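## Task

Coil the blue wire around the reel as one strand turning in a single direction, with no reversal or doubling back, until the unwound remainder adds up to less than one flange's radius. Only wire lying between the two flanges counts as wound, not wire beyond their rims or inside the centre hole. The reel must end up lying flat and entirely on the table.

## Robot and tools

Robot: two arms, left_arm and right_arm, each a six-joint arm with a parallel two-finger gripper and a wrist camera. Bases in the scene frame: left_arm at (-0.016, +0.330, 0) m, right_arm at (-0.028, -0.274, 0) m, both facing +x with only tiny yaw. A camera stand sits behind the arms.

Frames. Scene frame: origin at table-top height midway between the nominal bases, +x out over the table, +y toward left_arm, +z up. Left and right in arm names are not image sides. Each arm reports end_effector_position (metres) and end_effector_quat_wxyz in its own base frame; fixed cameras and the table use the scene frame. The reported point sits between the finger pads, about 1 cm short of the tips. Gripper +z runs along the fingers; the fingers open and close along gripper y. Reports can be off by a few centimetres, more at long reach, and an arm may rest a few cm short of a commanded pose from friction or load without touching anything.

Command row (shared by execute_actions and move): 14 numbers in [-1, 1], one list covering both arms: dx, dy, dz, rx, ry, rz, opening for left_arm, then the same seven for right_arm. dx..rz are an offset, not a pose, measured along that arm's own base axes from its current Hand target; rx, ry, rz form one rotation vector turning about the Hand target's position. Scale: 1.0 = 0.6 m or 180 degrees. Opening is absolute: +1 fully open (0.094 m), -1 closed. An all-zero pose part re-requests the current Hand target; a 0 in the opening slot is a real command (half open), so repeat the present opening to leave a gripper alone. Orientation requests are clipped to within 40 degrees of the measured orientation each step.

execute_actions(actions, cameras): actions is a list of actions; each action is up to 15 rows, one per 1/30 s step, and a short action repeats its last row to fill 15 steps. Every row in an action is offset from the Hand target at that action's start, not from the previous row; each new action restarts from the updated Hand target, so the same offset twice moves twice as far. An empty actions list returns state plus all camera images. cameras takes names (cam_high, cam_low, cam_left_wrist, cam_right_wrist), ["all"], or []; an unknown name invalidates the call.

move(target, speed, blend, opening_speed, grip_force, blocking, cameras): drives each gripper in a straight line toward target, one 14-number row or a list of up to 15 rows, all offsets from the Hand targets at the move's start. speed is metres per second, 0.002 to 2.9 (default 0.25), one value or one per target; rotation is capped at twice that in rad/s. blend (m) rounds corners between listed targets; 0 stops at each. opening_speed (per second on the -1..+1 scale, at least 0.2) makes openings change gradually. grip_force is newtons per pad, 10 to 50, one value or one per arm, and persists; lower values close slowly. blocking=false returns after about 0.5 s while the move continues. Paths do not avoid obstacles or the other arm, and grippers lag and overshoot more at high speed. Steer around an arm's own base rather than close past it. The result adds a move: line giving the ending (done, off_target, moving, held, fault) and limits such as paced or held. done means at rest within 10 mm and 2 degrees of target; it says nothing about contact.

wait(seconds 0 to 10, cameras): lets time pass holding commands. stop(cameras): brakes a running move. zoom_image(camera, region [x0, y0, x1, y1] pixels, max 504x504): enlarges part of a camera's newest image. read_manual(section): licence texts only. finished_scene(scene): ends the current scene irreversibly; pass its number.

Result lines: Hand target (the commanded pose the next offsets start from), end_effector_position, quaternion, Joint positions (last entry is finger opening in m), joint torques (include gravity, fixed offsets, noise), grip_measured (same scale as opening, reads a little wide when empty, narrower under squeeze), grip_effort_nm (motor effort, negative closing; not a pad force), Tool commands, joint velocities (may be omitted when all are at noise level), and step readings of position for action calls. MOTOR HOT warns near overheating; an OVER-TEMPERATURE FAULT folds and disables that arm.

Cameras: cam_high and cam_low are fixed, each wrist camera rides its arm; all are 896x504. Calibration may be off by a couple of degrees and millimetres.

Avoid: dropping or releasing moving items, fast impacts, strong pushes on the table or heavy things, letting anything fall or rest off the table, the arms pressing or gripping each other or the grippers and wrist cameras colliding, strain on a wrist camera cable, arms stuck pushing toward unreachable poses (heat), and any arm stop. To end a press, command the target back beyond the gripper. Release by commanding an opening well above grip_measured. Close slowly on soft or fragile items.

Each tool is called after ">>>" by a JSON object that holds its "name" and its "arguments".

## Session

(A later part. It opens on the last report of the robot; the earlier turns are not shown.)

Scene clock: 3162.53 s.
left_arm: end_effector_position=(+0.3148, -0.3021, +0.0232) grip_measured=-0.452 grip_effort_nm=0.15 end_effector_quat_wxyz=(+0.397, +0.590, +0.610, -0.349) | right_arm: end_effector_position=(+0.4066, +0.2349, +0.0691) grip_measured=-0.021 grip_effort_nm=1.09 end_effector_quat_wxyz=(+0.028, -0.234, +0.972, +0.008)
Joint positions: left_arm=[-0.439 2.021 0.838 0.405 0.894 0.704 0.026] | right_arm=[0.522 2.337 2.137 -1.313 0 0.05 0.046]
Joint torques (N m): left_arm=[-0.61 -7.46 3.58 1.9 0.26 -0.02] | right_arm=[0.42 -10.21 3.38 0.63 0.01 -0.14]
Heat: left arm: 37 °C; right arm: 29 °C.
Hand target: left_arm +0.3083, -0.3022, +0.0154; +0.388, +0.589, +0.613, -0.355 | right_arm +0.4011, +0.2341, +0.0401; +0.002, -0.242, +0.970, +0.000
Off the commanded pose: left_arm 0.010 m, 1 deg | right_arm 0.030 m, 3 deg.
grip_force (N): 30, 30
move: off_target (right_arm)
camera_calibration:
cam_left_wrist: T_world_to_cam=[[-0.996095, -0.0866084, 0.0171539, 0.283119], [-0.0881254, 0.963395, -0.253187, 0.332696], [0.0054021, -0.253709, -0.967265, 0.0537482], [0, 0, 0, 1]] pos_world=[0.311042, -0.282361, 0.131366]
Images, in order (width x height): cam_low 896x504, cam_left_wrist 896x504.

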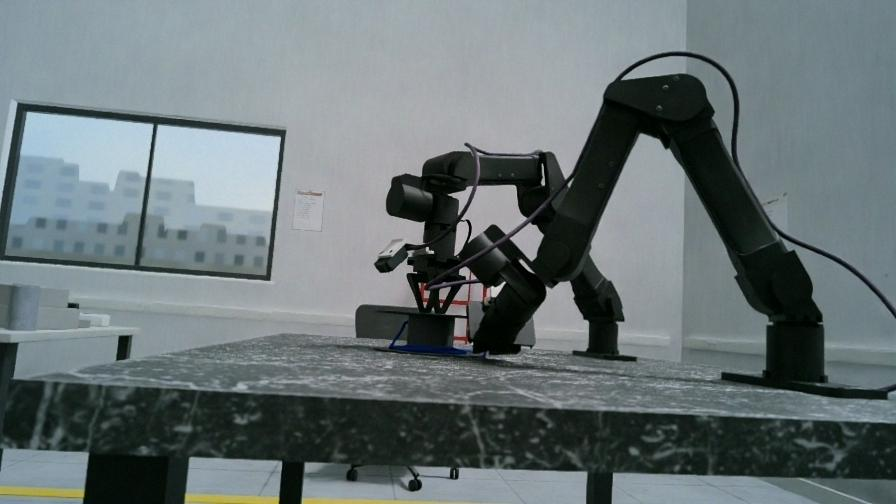

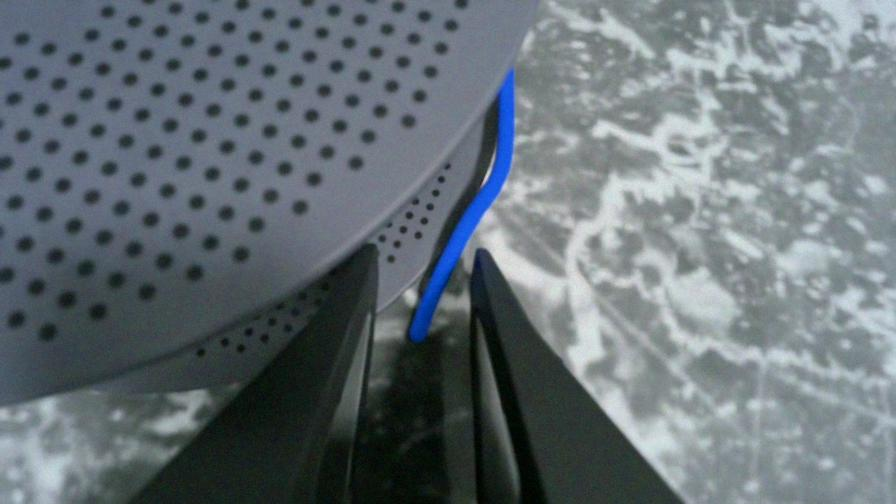

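>>> {"name": "move", "arguments": {"target": [-0.004, -0.001, -0.005, 0, 0, 0, -0.45, 0, 0, 0, 0, 0, 0, 0.0], "speed": 0.06}}

>>> {"name": "move", "arguments": {"target": [0, 0, 0, 0, 0, 0, -0.97, 0, 0, 0, 0, 0, 0, 0.0], "speed": 0.06, "opening_speed": 0.3, "cameras": ["cam_left_wrist", "cam_low"]}}

>>> {"name": "zoom_image", "arguments": {"camera": "cam_low", "region": [430, 310, 530, 370]}}

Scene clock: 3168.97 s.
left_arm: end_effector_position=(+0.3133, -0.3024, +0.0213) grip_measured=-0.452 grip_effort_nm=0.15 end_effector_quat_wxyz=(+0.399, +0.590, +0.609, -0.349) | right_arm: end_effector_position=(+0.4066, +0.2349, +0.0691) grip_measured=-0.021 grip_effort_nm=1.09 end_effector_quat_wxyz=(+0.028, -0.234, +0.972, +0.008)
Joint positions: left_arm=[-0.442 2.026 0.827 0.427 0.891 0.699 0.026] | right_arm=[0.522 2.337 2.137 -1.313 0 0.05 0.046]
Joint torques (N m): left_arm=[-0.72 -7.32 3.45 1.94 0.24 -0.05] | right_arm=[0.31 -10.17 3.43 0.65 0 -0.11]
Heat: left arm: 36 °C; right arm: 29 °C.
Hand target: left_arm +0.3058, -0.3028, +0.0123; +0.388, +0.589, +0.613, -0.355 | right_arm +0.4011, +0.2341, +0.0401; +0.002, -0.242, +0.970, +0.000
Off the commanded pose: left_arm 0.012 m, 1 deg | right_arm 0.030 m, 3 deg.
grip_force (N): 30, 30
move: off_target (left_arm, right_arm)

Scene clock: 3170.90 s.
left_arm: end_effector_position=(+0.3136, -0.3025, +0.0215) grip_measured=-0.926 grip_effort_nm=-0.61 end_effector_quat_wxyz=(+0.400, +0.590, +0.609, -0.348) | right_arm: end_effector_position=(+0.4066, +0.2349, +0.0691) grip_measured=-0.021 grip_effort_nm=1.09 end_effector_quat_wxyz=(+0.028, -0.234, +0.972, +0.008)
Joint positions: left_arm=[-0.442 2.026 0.827 0.429 0.891 0.698 0.003] | right_arm=[0.522 2.337 2.137 -1.313 0 0.05 0.046]
Joint torques (N m): left_arm=[-0.69 -7.32 3.47 1.93 0.26 -0.01] | right_arm=[0.32 -10.18 3.45 0.64 0.07 -0.13]
Heat: left arm: 36 °C; right arm: 29 °C.
Hand target: left_arm +0.3058, -0.3028, +0.0123; +0.388, +0.589, +0.613, -0.355 | right_arm +0.4011, +0.2341, +0.0401; +0.002, -0.242, +0.970, +0.000
Off the commanded pose: left_arm 0.012 m, 2 deg | right_arm 0.030 m, 3 deg.
grip_force (N): 30, 30
move: off_target (left_arm, right_arm)
camera_calibration:
cam_left_wrist: T_world_to_cam=[[-0.996015, -0.0881951, 0.0132596, 0.281485], [-0.0886462, 0.962646, -0.255841, 0.332585], [0.00979959, -0.255997, -0.966628, 0.0498806], [0, 0, 0, 1]] pos_world=[0.309357, -0.282567, 0.129572]
Images, in order (width x height): cam_low 896x504, cam_left_wrist 896x504.

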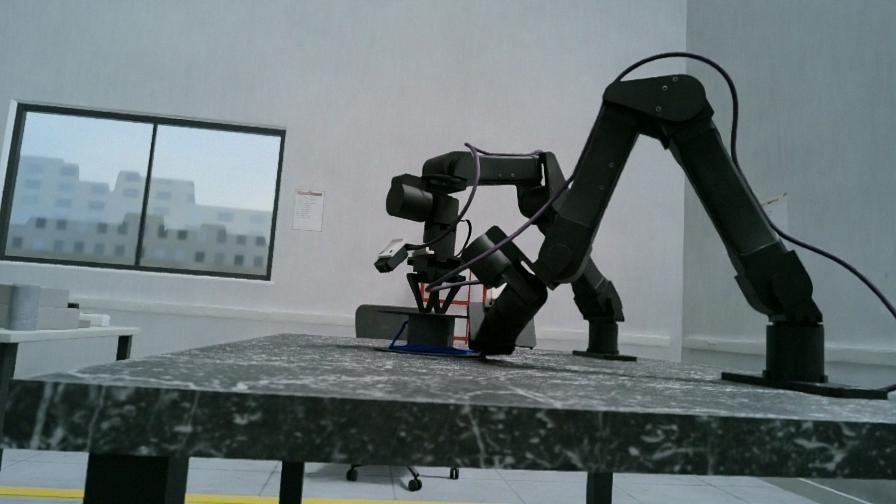

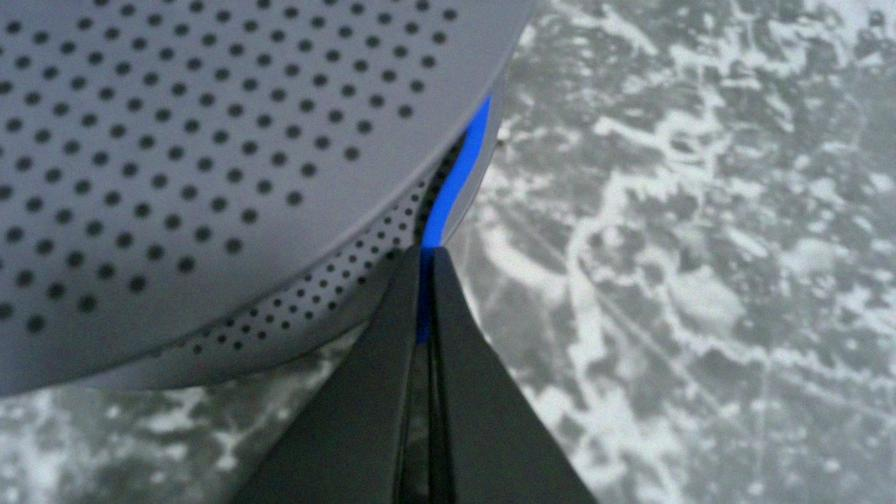

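Scaled by 5.040 from the camera's 896x504 image, which has a finer 1280x720 frame.

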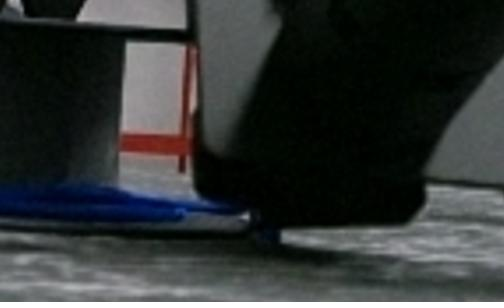

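>>> {"name": "move", "arguments": {"target": [0, 0.0, 0.02, 0, 0, 0, -0.97, 0, 0, 0, 0, 0, 0, -0.93], "speed": 0.1}}

>>> {"name": "move", "arguments": {"target": [[0, 0, 0, 0, 0, 0, -0.97, 0, 0, 0.1167, 0, 0, 0, -0.93], [0, 0, 0, 0, 0, 0, -0.97, 0, 0, 0.1167, 0, 0, -0.29, -0.93], [0, 0, 0, 0, 0, 0, -0.97, 0, 0, 0.1167, 0, 0, -0.58, -0.93]], "speed": 0.35, "blend": [0.01, 0.05, 0], "cameras": ["cam_right_wrist", "cam_left_wrist"]}}

Scene clock: 3178.77 s.
left_arm: end_effector_position=(+0.3129, -0.3022, +0.0207) grip_measured=-0.927 grip_effort_nm=-0.63 end_effector_quat_wxyz=(+0.397, +0.589, +0.611, -0.349) | right_arm: end_effector_position=(+0.4062, +0.2344, +0.0553) grip_measured=-0.928 grip_effort_nm=-0.14 end_effector_quat_wxyz=(+0.019, -0.234, +0.972, +0.005)
Joint positions: left_arm=[-0.442 2.026 0.827 0.422 0.891 0.698 0.003] | right_arm=[0.522 2.357 2.12 -1.293 0.002 0.049 0.003]
Joint torques (N m): left_arm=[-0.72 -10.25 3.97 1.47 0.25 -0.04] | right_arm=[0.27 -11.89 5.01 0.37 -0.01 -0.11]
Heat: left arm: 35 °C; right arm: 29 °C.
Hand target: left_arm +0.3058, -0.3028, +0.0243; +0.388, +0.589, +0.613, -0.355 | right_arm +0.4010, +0.2342, +0.0400; +0.002, -0.242, +0.970, +0.000
Off the commanded pose: left_arm 0.008 m, 1 deg | right_arm 0.016 m, 2 deg.
grip_force (N): 30, 30
move: off_target (right_arm)

Scene clock: 3182.47 s.
left_arm: end_effector_position=(+0.3129, -0.3022, +0.0207) grip_measured=-0.927 grip_effort_nm=-0.63 end_effector_quat_wxyz=(+0.397, +0.589, +0.611, -0.349) | right_arm: end_effector_position=(+0.4032, +0.2327, +0.1165) grip_measured=-0.928 grip_effort_nm=-0.13 end_effector_quat_wxyz=(+0.009, +0.615, +0.788, +0.021)
Joint positions: left_arm=[-0.442 2.026 0.827 0.422 0.891 0.698 0.003] | right_arm=[0.522 2.378 2.401 -1.548 0.001 1.848 0.003]
Joint torques (N m): left_arm=[-0.72 -10.3 3.9 1.47 0.26 -0.04] | right_arm=[0.51 -12 6.93 0.17 0.04 0.16]
Heat: left arm: 35 °C; right arm: 29 °C.
Hand target: left_arm +0.3058, -0.3028, +0.0243; +0.388, +0.589, +0.613, -0.355 | right_arm +0.4011, +0.2342, +0.1101; +0.001, +0.619, +0.786, -0.001
Off the commanded pose: left_arm 0.008 m, 1 deg | right_arm 0.007 m, 3 deg.
joint sent to its limit (right arm) — joint 4 (wrist pitch), lower limit. The joint targets still meet the commanded pose.
grip_force (N): 30, 30
move: off_target (right_arm)
camera_calibration:
cam_left_wrist: T_world_to_cam=[[-0.995887, -0.0885442, 0.0191968, 0.280481], [-0.0905177, 0.963278, -0.25279, 0.332652], [0.0038912, -0.253488, -0.967331, 0.0518511], [0, 0, 0, 1]] pos_world=[0.309236, -0.282458, 0.128864]
cam_right_wrist: T_world_to_cam=[[-0.949186, -0.311693, -0.0435154, 0.456493], [-0.236927, 0.616698, 0.750699, -0.127901], [-0.207152, 0.722863, -0.659209, 0.104817], [0, 0, 0, 1]] pos_world=[0.424706, 0.145394, 0.184976]
Images, in order (width x height): cam_left_wrist 896x504, cam_right_wrist 896x504.

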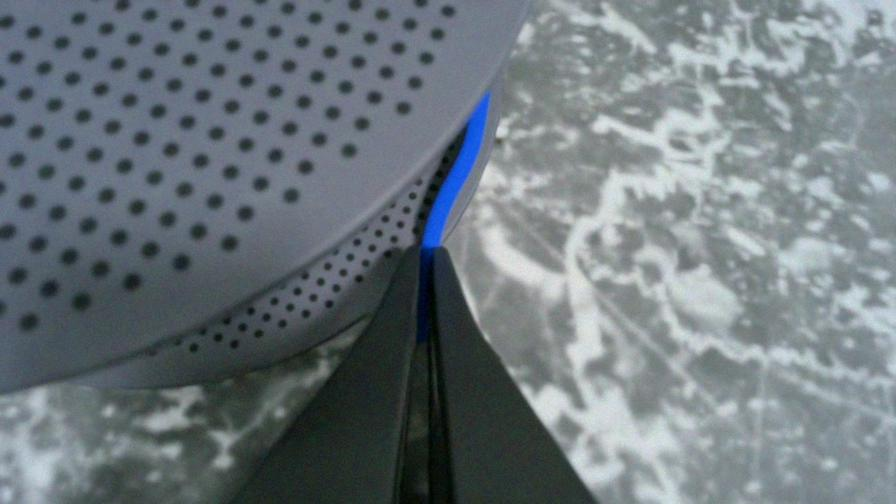

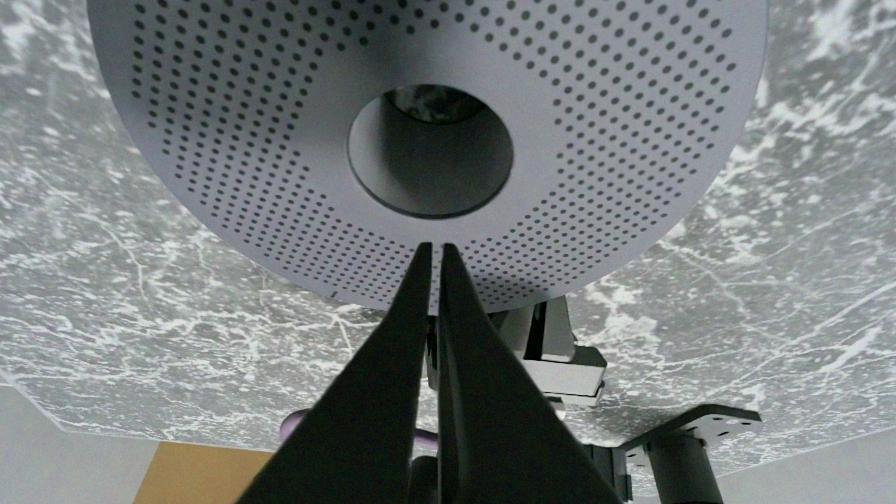

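>>> {"name": "move", "arguments": {"target": [[0, 0, 0, 0, 0, 0, -0.97, 0.0085, -0.0055, 0, 0, 0, 0, -0.93], [0, 0, 0, 0, 0, 0, -0.97, 0.0085, -0.0055, -0.1167, 0, 0, 0, -0.93]], "speed": 0.15, "blend": [0.01, 0]}}

>>> {"name": "move", "arguments": {"target": [0, 0, 0, 0, 0, 0, -0.97, 0, 0, 0, 0, 0, 0, 0.0], "speed": 0.15}}

Scene clock: 3192.67 s.
left_arm: end_effector_position=(+0.3129, -0.3022, +0.0207) grip_measured=-0.927 grip_effort_nm=-0.64 end_effector_quat_wxyz=(+0.397, +0.589, +0.611, -0.349) | right_arm: end_effector_position=(+0.4058, +0.2347, +0.0470) grip_measured=-0.928 grip_effort_nm=-0.13 end_effector_quat_wxyz=(+0.001, +0.616, +0.788, +0.005)
Joint positions: left_arm=[-0.442 2.026 0.827 0.422 0.891 0.698 0.003] | right_arm=[0.522 2.397 2.157 -1.321 -0.001 1.849 0.003]
Joint torques (N m): left_arm=[-0.76 -10.28 3.95 1.47 0.26 -0.04] | right_arm=[-0.69 -13.81 5.03 0.4 0.04 0.02]
Heat: left arm: 35 °C; right arm: 29 °C.
Hand target: left_arm +0.3058, -0.3028, +0.0243; +0.388, +0.589, +0.613, -0.355 | right_arm +0.4061, +0.2308, +0.0400; +0.001, +0.619, +0.786, -0.001
Off the commanded pose: left_arm 0.008 m, 1 deg | right_arm 0.008 m, 1 deg.
grip_force (N): 30, 30
move: done; blend cut to 0.0058 m at target 1

Scene clock: 3193.17 s.
left_arm: end_effector_position=(+0.3125, -0.3021, +0.0208) grip_measured=-0.928 grip_effort_nm=-0.64 end_effector_quat_wxyz=(+0.396, +0.589, +0.611, -0.350) | right_arm: end_effector_position=(+0.4075, +0.2348, +0.0684) grip_measured=-0.023 grip_effort_nm=1.21 end_effector_quat_wxyz=(+0.009, +0.617, +0.787, +0.023)
Joint positions: left_arm=[-0.442 2.025 0.827 0.42 0.892 0.697 0.003] | right_arm=[0.52 2.353 2.164 -1.332 -0.002 1.85 0.046]
Joint torques (N m): left_arm=[-0.72 -10.22 3.97 1.5 0.25 -0.04] | right_arm=[-0.49 -10.02 4.18 0.58 0.06 0.04]
Heat: left arm: 35 °C; right arm: 29 °C.
Hand target: left_arm +0.3058, -0.3028, +0.0243; +0.388, +0.589, +0.613, -0.355 | right_arm +0.4061, +0.2309, +0.0401; +0.001, +0.619, +0.786, -0.001
Off the commanded pose: left_arm 0.008 m, 1 deg | right_arm 0.029 m, 3 deg.
grip_force (N): 30, 30
move: off_target (right_arm)

>>> {"name": "move", "arguments": {"target": [[0.0, 0.01, 0.012, 0, 0, 0, -0.97, 0, 0, 0, 0, 0, 0, 0.0], [0.0687, 0.0163, 0.0145, 0, 0, 0, -0.97, 0, 0, 0, 0, 0, 0.278, 0.0]], "blend": [0.003, 0], "speed": 0.08, "cameras": ["cam_left_wrist", "cam_low"]}}

>>> {"name": "zoom_image", "arguments": {"camera": "cam_low", "region": [370, 310, 530, 370]}}

Scene clock: 3212.40 s.
left_arm: end_effector_position=(+0.3419, -0.2917, +0.0301) grip_measured=-0.928 grip_effort_nm=-0.63 end_effector_quat_wxyz=(+0.386, +0.588, +0.620, -0.347) | right_arm: end_effector_position=(+0.4074, +0.2350, +0.0686) grip_measured=-0.022 grip_effort_nm=1.14 end_effector_quat_wxyz=(+0.016, +0.247, +0.969, +0.020)
Joint positions: left_arm=[-0.385 2.042 0.966 0.217 0.917 0.771 0.003] | right_arm=[0.518 2.353 2.164 -1.332 -0.007 1.019 0.046]
Joint torques (N m): left_arm=[0.61 -7.77 7.95 1.57 0.51 0.13] | right_arm=[-0.29 -10.13 3.82 0.66 0.09 -0.54]
Heat: left arm: 36 °C; right arm: 29 °C.
Hand target: left_arm +0.3470, -0.2930, +0.0332; +0.388, +0.589, +0.613, -0.355 | right_arm +0.4061, +0.2310, +0.0401; +0.002, +0.228, +0.974, +0.000
Off the commanded pose: left_arm 0.006 m, 1 deg | right_arm 0.029 m, 4 deg.
grip_force (N): 30, 30
move: off_target (right_arm)
camera_calibration:
cam_left_wrist: T_world_to_cam=[[-0.994722, -0.0959286, 0.0364016, 0.307108], [-0.101755, 0.967843, -0.230056, 0.332096], [-0.0131621, -0.232546, -0.972496, 0.0755891], [0, 0, 0, 1]] pos_world=[0.340275, -0.274378, 0.138731]
Images, in order (width x height): cam_low 896x504, cam_left_wrist 896x504.

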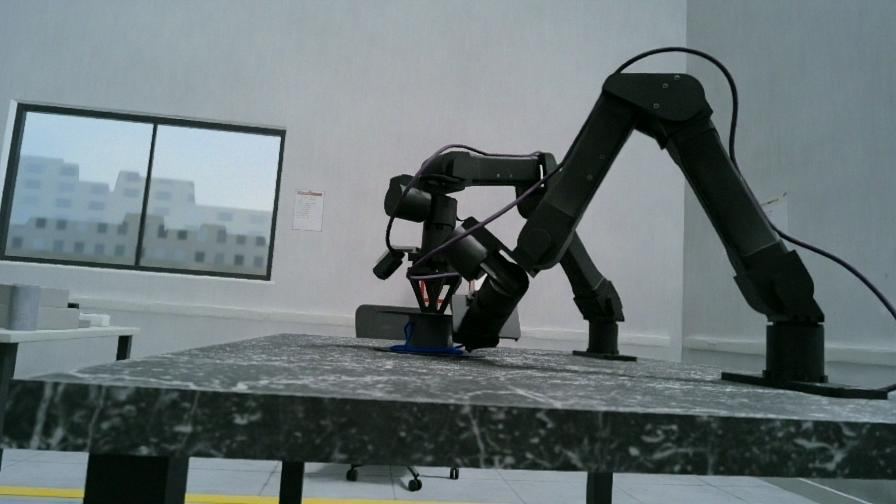

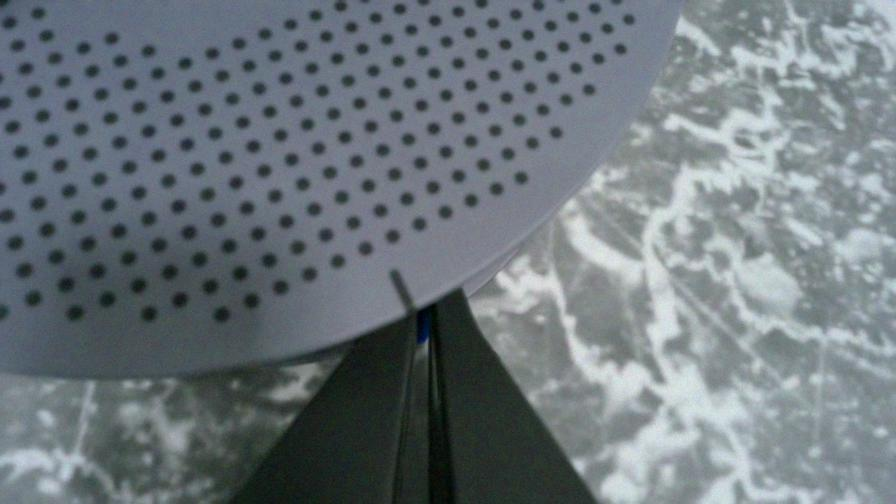

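Scaled by 3.150 from the camera's 896x504 image, which has a finer 1280x720 frame.

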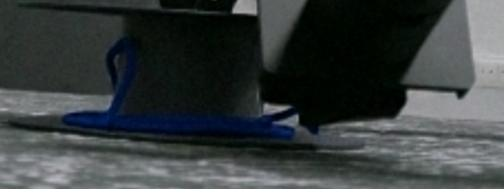

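>>> {"name": "move", "arguments": {"target": [0, 0, 0, 0, 0, 0, -0.97, 0, 0, 0, 0, 0, 0.2, 0.0], "speed": 0.08, "cameras": ["cam_left_wrist", "cam_low"]}}

>>> {"name": "zoom_image", "arguments": {"camera": "cam_low", "region": [370, 310, 530, 370]}}

Scene clock: 3221.57 s.
left_arm: end_effector_position=(+0.3418, -0.2917, +0.0301) grip_measured=-0.928 grip_effort_nm=-0.63 end_effector_quat_wxyz=(+0.386, +0.588, +0.620, -0.347) | right_arm: end_effector_position=(+0.4077, +0.2352, +0.0688) grip_measured=-0.021 grip_effort_nm=1.11 end_effector_quat_wxyz=(+0.022, -0.065, +0.998, +0.015)
Joint positions: left_arm=[-0.385 2.042 0.966 0.216 0.917 0.771 0.003] | right_arm=[0.518 2.352 2.164 -1.331 -0.007 0.388 0.046]
Joint torques (N m): left_arm=[0.61 -7.79 7.95 1.54 0.51 0.11] | right_arm=[-0.38 -10.25 3.71 0.64 0.06 -0.45]
Heat: left arm: 35 °C; right arm: 29 °C.
Hand target: left_arm +0.3471, -0.2930, +0.0332; +0.389, +0.589, +0.613, -0.355 | right_arm +0.4061, +0.2309, +0.0400; +0.002, -0.084, +0.996, +0.000
Off the commanded pose: left_arm 0.006 m, 1 deg | right_arm 0.029 m, 4 deg.
grip_force (N): 30, 30
move: off_target (right_arm)
camera_calibration:
cam_left_wrist: T_world_to_cam=[[-0.994741, -0.0957237, 0.0364403, 0.307169], [-0.101563, 0.967891, -0.229937, 0.332004], [-0.0132599, -0.232429, -0.972523, 0.0755608], [0, 0, 0, 1]] pos_world=[0.340275, -0.274378, 0.138631]
Images, in order (width x height): cam_low 896x504, cam_left_wrist 896x504.

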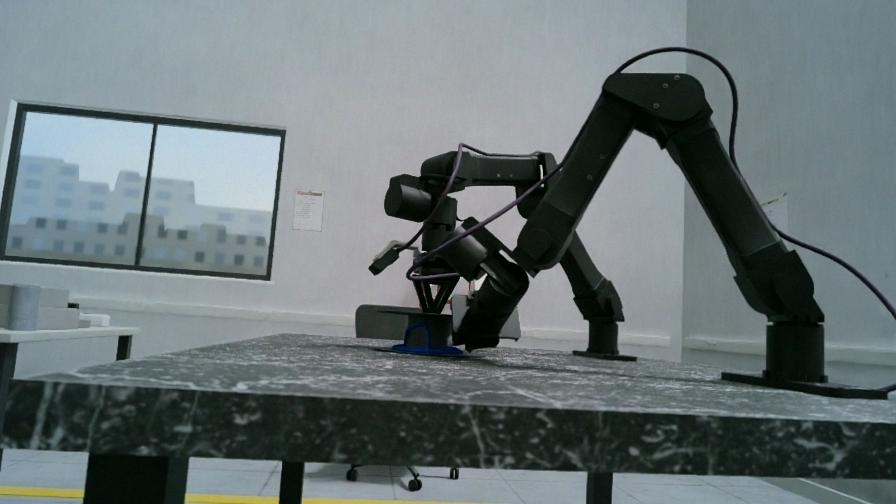

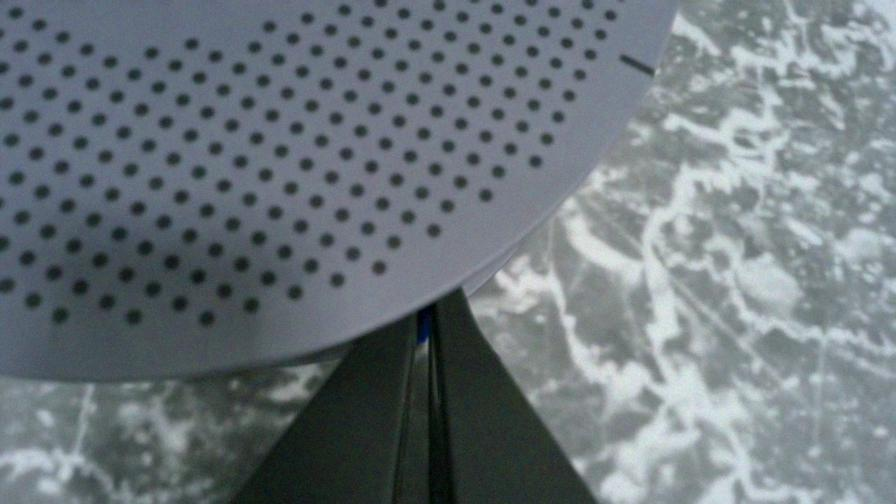

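Scaled by 3.150 from the camera's 896x504 image, which has a finer 1280x720 frame.

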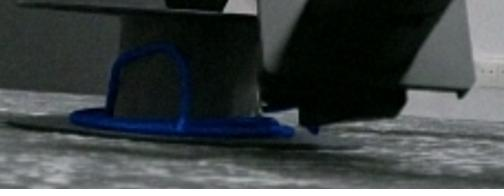

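>>> {"name": "move", "arguments": {"target": [0, 0, 0, 0, 0, 0, -0.97, 0, 0, 0, 0, 0, 0.12, 0.0], "speed": 0.08, "cameras": ["cam_left_wrist", "cam_low"]}}

>>> {"name": "zoom_image", "arguments": {"camera": "cam_low", "region": [370, 310, 530, 370]}}

Scene clock: 3233.00 s.
left_arm: end_effector_position=(+0.3418, -0.2917, +0.0301) grip_measured=-0.928 grip_effort_nm=-0.64 end_effector_quat_wxyz=(+0.386, +0.588, +0.620, -0.347) | right_arm: end_effector_position=(+0.4083, +0.2365, +0.0691) grip_measured=-0.020 grip_effort_nm=1.07 end_effector_quat_wxyz=(+0.026, -0.251, +0.967, +0.014)
Joint positions: left_arm=[-0.385 2.042 0.966 0.216 0.917 0.771 0.003] | right_arm=[0.518 2.352 2.164 -1.326 -0.014 0.01 0.046]
Joint torques (N m): left_arm=[0.62 -7.79 7.94 1.53 0.51 0.11] | right_arm=[-0.36 -10.09 3.56 0.62 0.14 -0.44]
Heat: left arm: 34 °C; right arm: 29 °C.
Hand target: left_arm +0.3471, -0.2930, +0.0332; +0.389, +0.589, +0.613, -0.355 | right_arm +0.4061, +0.2309, +0.0400; +0.002, -0.269, +0.963, +0.000
Off the commanded pose: left_arm 0.006 m, 1 deg | right_arm 0.030 m, 4 deg.
grip_force (N): 30, 30
move: off_target (right_arm)
camera_calibration:
cam_left_wrist: T_world_to_cam=[[-0.994741, -0.0957237, 0.0364403, 0.307169], [-0.101563, 0.967891, -0.229937, 0.332004], [-0.0132599, -0.232429, -0.972523, 0.0755608], [0, 0, 0, 1]] pos_world=[0.340275, -0.274378, 0.138631]
Images, in order (width x height): cam_low 896x504, cam_left_wrist 896x504.

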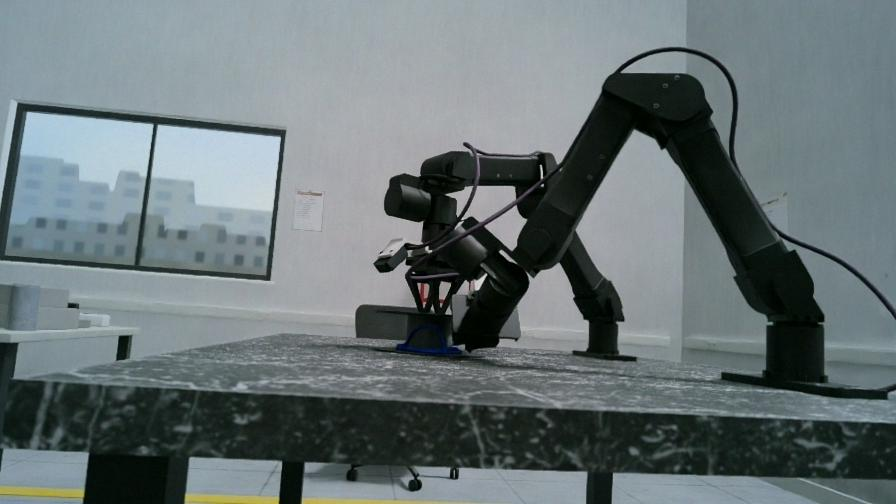

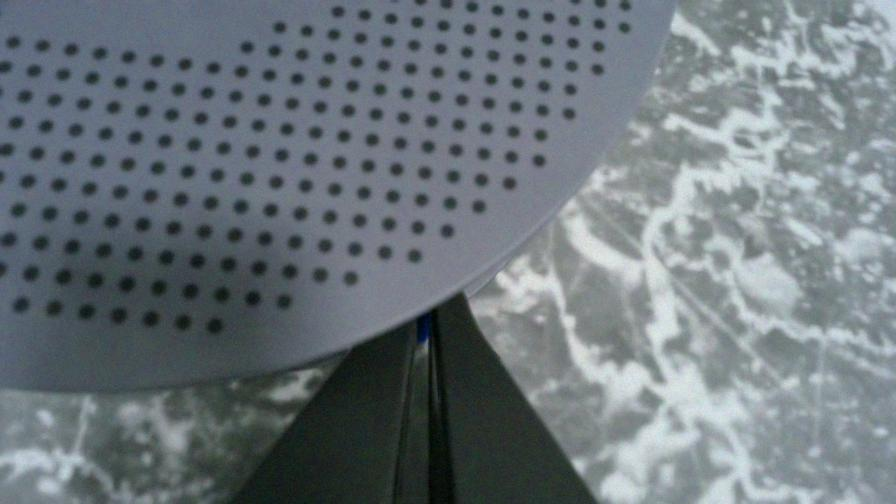

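Scaled by 3.150 from the camera's 896x504 image, which has a finer 1280x720 frame.

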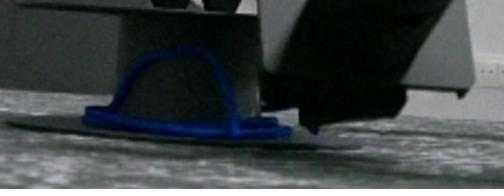

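>>> {"name": "move", "arguments": {"target": [0, 0, 0, 0, 0, 0, -0.72, 0, 0, 0, 0, 0, 0, 0.0], "speed": 0.08, "opening_speed": 0.2}}

>>> {"name": "move", "arguments": {"target": [-0.005, 0.09, 0.05, 0, 0, 0, -0.72, 0, 0, 0, 0, 0, 0, 0.0], "speed": 0.08, "cameras": ["cam_left_wrist", "cam_low"]}}

>>> {"name": "zoom_image", "arguments": {"camera": "cam_low", "region": [370, 310, 530, 370]}}

Scene clock: 3241.40 s.
left_arm: end_effector_position=(+0.3418, -0.2917, +0.0301) grip_measured=-0.722 grip_effort_nm=0.15 end_effector_quat_wxyz=(+0.386, +0.588, +0.620, -0.347) | right_arm: end_effector_position=(+0.4083, +0.2365, +0.0691) grip_measured=-0.020 grip_effort_nm=1.07 end_effector_quat_wxyz=(+0.026, -0.251, +0.967, +0.014)
Joint positions: left_arm=[-0.385 2.042 0.966 0.216 0.917 0.772 0.013] | right_arm=[0.518 2.352 2.164 -1.326 -0.014 0.01 0.046]
Joint torques (N m): left_arm=[0.64 -7.77 7.94 1.54 0.5 0.11] | right_arm=[-0.51 -10.1 3.69 0.6 0.13 -0.48]
Heat: left arm: 34 °C; right arm: 29 °C.
Hand target: left_arm +0.3471, -0.2930, +0.0332; +0.389, +0.589, +0.613, -0.355 | right_arm +0.4061, +0.2309, +0.0400; +0.002, -0.269, +0.963, +0.000
Off the commanded pose: left_arm 0.006 m, 1 deg | right_arm 0.030 m, 4 deg.
grip_force (N): 30, 30
move: off_target (right_arm)

Scene clock: 3243.03 s.
left_arm: end_effector_position=(+0.3373, -0.2361, +0.0421) grip_measured=-0.722 grip_effort_nm=0.15 end_effector_quat_wxyz=(+0.368, +0.583, +0.632, -0.354) | right_arm: end_effector_position=(+0.4083, +0.2365, +0.0691) grip_measured=-0.020 grip_effort_nm=1.07 end_effector_quat_wxyz=(+0.026, -0.251, +0.967, +0.014)
Joint positions: left_arm=[-0.237 1.959 0.966 -0.086 0.997 0.983 0.013] | right_arm=[0.518 2.352 2.164 -1.326 -0.014 0.01 0.046]
Joint torques (N m): left_arm=[0.28 -10.45 7.87 1.13 0.62 0.12] | right_arm=[-0.36 -9.98 3.6 0.64 0.12 -0.5]
Heat: left arm: 34 °C; right arm: 29 °C.
Hand target: left_arm +0.3441, -0.2390, +0.0631; +0.388, +0.589, +0.613, -0.355 | right_arm +0.4061, +0.2309, +0.0400; +0.002, -0.269, +0.963, +0.000
Off the commanded pose: left_arm 0.022 m, 3 deg | right_arm 0.030 m, 4 deg.
grip_force (N): 30, 30
move: off_target (left_arm, right_arm)
camera_calibration:
cam_left_wrist: T_world_to_cam=[[-0.992124, -0.0988918, 0.0768787, 0.304135], [-0.11301, 0.971392, -0.208869, 0.28427], [-0.054024, -0.215912, -0.974917, 0.117843], [0, 0, 0, 1]] pos_world=[0.340232, -0.220618, 0.150881]
Images, in order (width x height): cam_low 896x504, cam_left_wrist 896x504.

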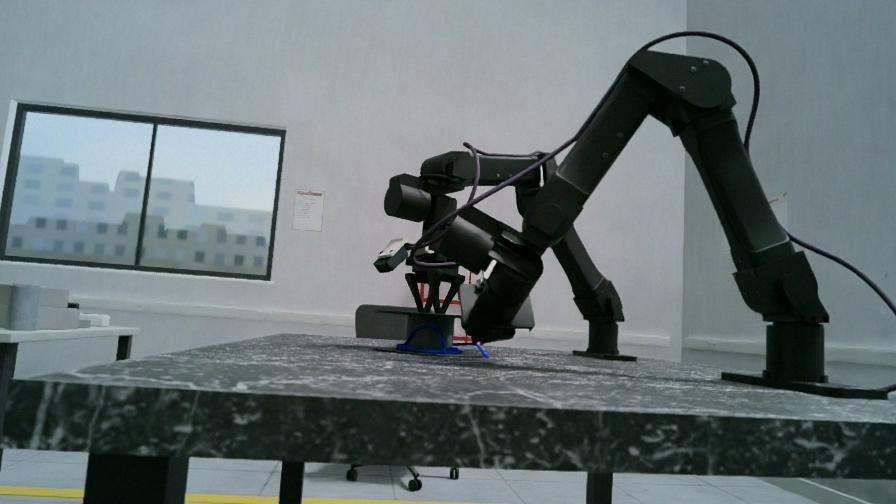

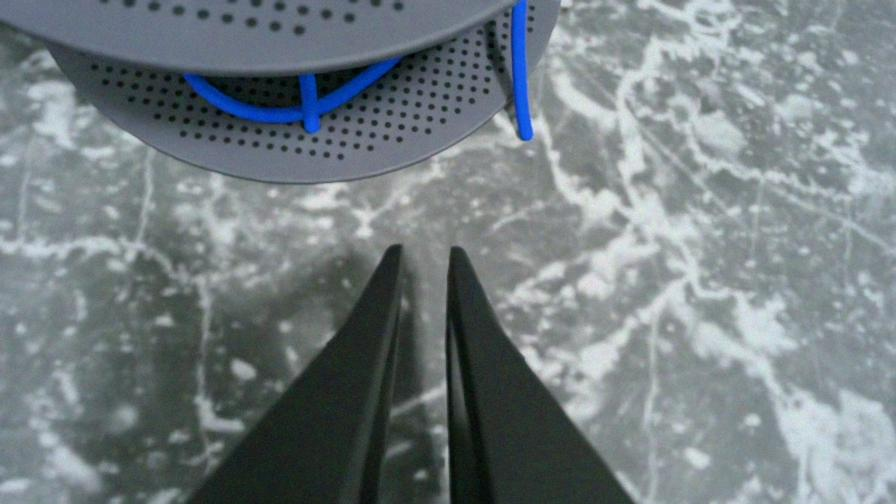

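Scaled by 3.150 from the camera's 896x504 image, which has a finer 1280x720 frame.

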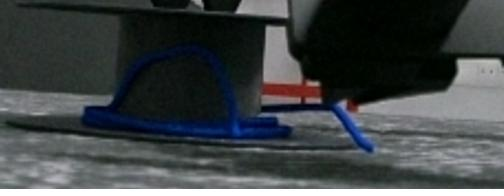

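>>> {"name": "move", "arguments": {"target": [-0.03, 0.15, 0.15, 0, 0, 0, -0.72, 0, 0, 0, 0, 0, 0, 0.0], "speed": 0.2}}

>>> {"name": "move", "arguments": {"target": [0, 0, 0, 0, 0, 0, -0.72, 0, 0, 0, 0, 0, 0, -0.93], "speed": 0.15, "opening_speed": 1.0}}

>>> {"name": "move", "arguments": {"target": [0, 0, 0, 0, 0, 0, -0.72, 0, 0, 0.1667, 0, 0, 0, -0.93], "speed": 0.12, "cameras": ["all"]}}

>>> {"name": "zoom_image", "arguments": {"camera": "cam_low", "region": [370, 310, 530, 370]}}

>>> {"name": "zoom_image", "arguments": {"camera": "cam_high", "region": [400, 220, 550, 350]}}

Scene clock: 3258.00 s.
left_arm: end_effector_position=(+0.3201, -0.1478, +0.1439) grip_measured=-0.722 grip_effort_nm=0.15 end_effector_quat_wxyz=(+0.377, +0.591, +0.622, -0.349) | right_arm: end_effector_position=(+0.4083, +0.2365, +0.0691) grip_measured=-0.020 grip_effort_nm=1.07 end_effector_quat_wxyz=(+0.026, -0.251, +0.967, +0.014)
Joint positions: left_arm=[0.032 1.748 1.188 -0.949 1.078 1.515 0.013] | right_arm=[0.518 2.352 2.164 -1.326 -0.014 0.01 0.046]
Joint torques (N m): left_arm=[0.24 -6.3 9.03 0.38 0.7 0.1] | right_arm=[-0.32 -10.19 3.59 0.6 0.16 -0.43]
Heat: left arm: 34 °C; right arm: 29 °C.
Hand target: left_arm +0.3261, -0.1490, +0.1532; +0.389, +0.589, +0.613, -0.355 | right_arm +0.4061, +0.2309, +0.0400; +0.002, -0.269, +0.963, +0.000
Off the commanded pose: left_arm 0.011 m, 2 deg | right_arm 0.030 m, 4 deg.
grip_force (N): 30, 30
move: off_target (left_arm, right_arm)

Scene clock: 3260.57 s.
left_arm: end_effector_position=(+0.3199, -0.1478, +0.1439) grip_measured=-0.722 grip_effort_nm=0.15 end_effector_quat_wxyz=(+0.377, +0.591, +0.622, -0.349) | right_arm: end_effector_position=(+0.4089, +0.2351, +0.0558) grip_measured=-0.928 grip_effort_nm=-0.14 end_effector_quat_wxyz=(+0.019, -0.265, +0.964, +0.007)
Joint positions: left_arm=[0.032 1.748 1.188 -0.951 1.078 1.516 0.013] | right_arm=[0.518 2.372 2.147 -1.305 -0.005 -0.019 0.003]
Joint torques (N m): left_arm=[0.23 -6.31 9.09 0.39 0.7 0.12] | right_arm=[-0.31 -11.9 4.93 0.33 0.04 -0.1]
Heat: left arm: 34 °C; right arm: 29 °C.
Hand target: left_arm +0.3261, -0.1490, +0.1532; +0.389, +0.589, +0.613, -0.355 | right_arm +0.4061, +0.2309, +0.0401; +0.002, -0.269, +0.963, +0.000
Off the commanded pose: left_arm 0.011 m, 2 deg | right_arm 0.017 m, 2 deg.
grip_force (N): 30, 30
move: off_target (left_arm, right_arm)

Scene clock: 3261.83 s.
left_arm: end_effector_position=(+0.3199, -0.1478, +0.1439) grip_measured=-0.722 grip_effort_nm=0.15 end_effector_quat_wxyz=(+0.377, +0.591, +0.622, -0.349) | right_arm: end_effector_position=(+0.4040, +0.2323, +0.1139) grip_measured=-0.928 grip_effort_nm=-0.14 end_effector_quat_wxyz=(+0.019, -0.265, +0.964, +0.008)
Joint positions: left_arm=[0.032 1.748 1.188 -0.951 1.078 1.516 0.013] | right_arm=[0.518 2.386 2.404 -1.549 -0.005 -0.019 0.003]
Joint torques (N m): left_arm=[0.24 -6.3 9.06 0.39 0.69 0.11] | right_arm=[-0.47 -18.28 7.77 0.17 0.07 -0.08]
Heat: left arm: 34 °C; right arm: 29 °C.
Hand target: left_arm +0.3261, -0.1490, +0.1532; +0.389, +0.589, +0.613, -0.355 | right_arm +0.4061, +0.2309, +0.1400; +0.001, -0.269, +0.963, +0.000
Off the commanded pose: left_arm 0.011 m, 2 deg | right_arm 0.026 m, 2 deg.
joint sent to its limit (right arm) — joint 4 (wrist pitch), lower limit. The joint targets are off in orientation, not in position.
grip_force (N): 30, 30
move: off_target (left_arm, right_arm)
camera_calibration:
cam_left_wrist: T_world_to_cam=[[-0.9951, -0.0868551, 0.0472406, 0.294773], [-0.0951034, 0.971495, -0.217148, 0.213373], [-0.0270335, -0.220577, -0.974995, 0.225955], [0, 0, 0, 1]] pos_world=[0.31973, -0.131847, 0.252713]
cam_right_wrist: T_world_to_cam=[[0.572833, -0.819672, -0.0000157783, -0.0448883], [-0.570346, -0.398604, 0.718207, 0.248704], [-0.5887, -0.411404, -0.69583, 0.525399], [0, 0, 0, 1]] pos_world=[0.476863, 0.278492, 0.186966]

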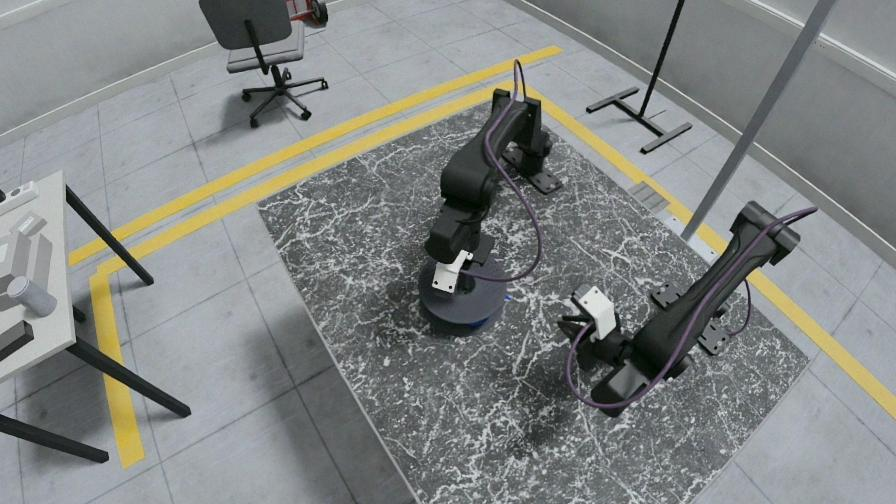

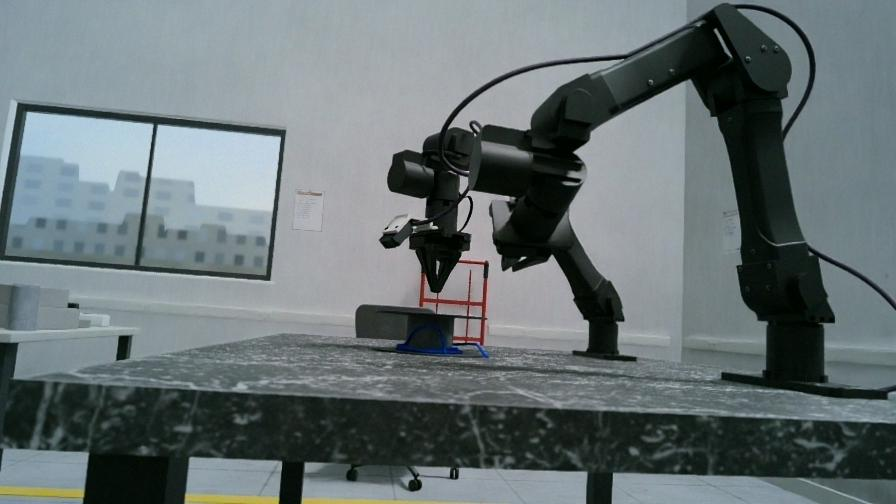

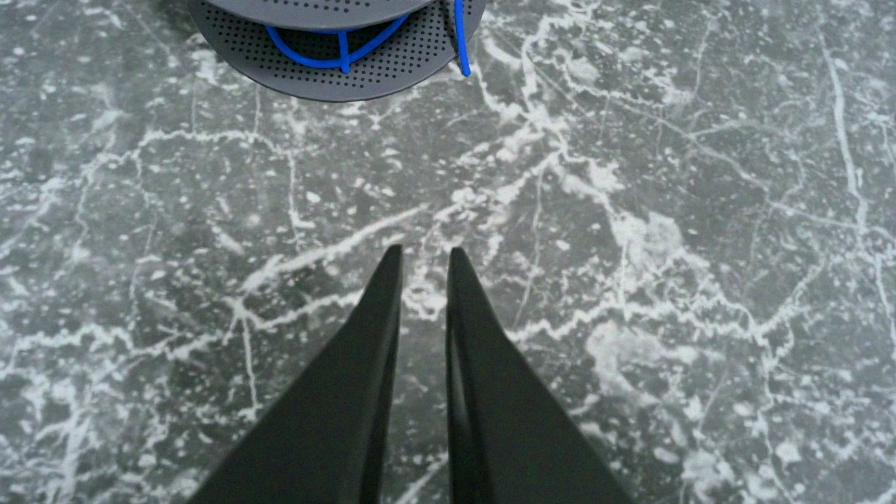

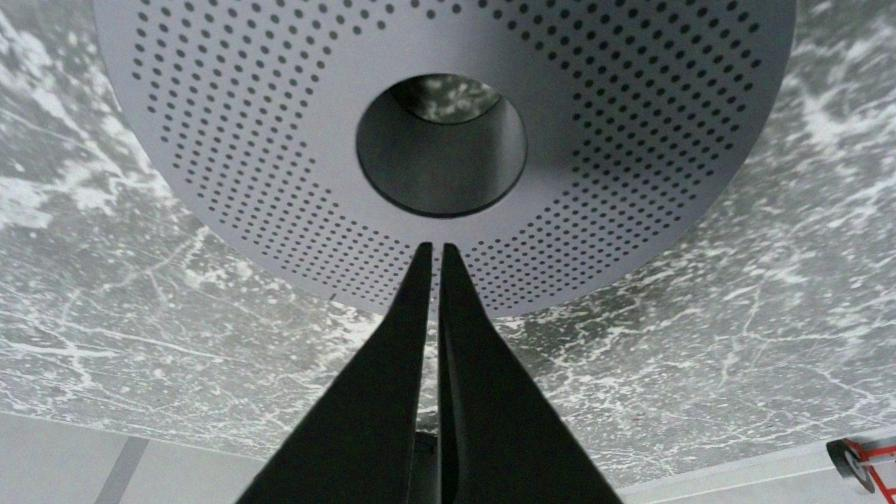

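Scaled by 3.150 from the camera's 896x504 image, which has a finer 1280x720 frame.

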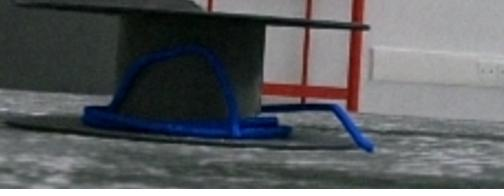

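Scaled by 3.360 from the camera's 896x504 image, which has a finer 1280x720 frame.

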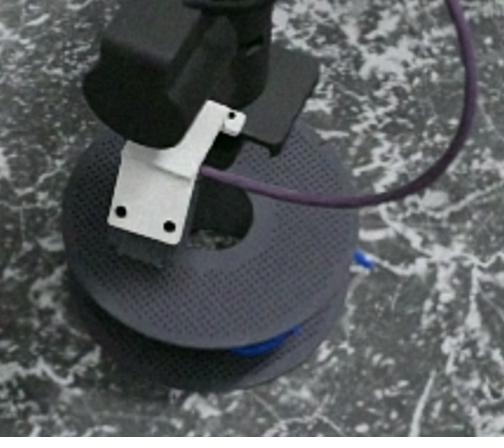

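>>> {"name": "finished_scene", "arguments": {"scene": 2}}

The scene is finished: the task was done.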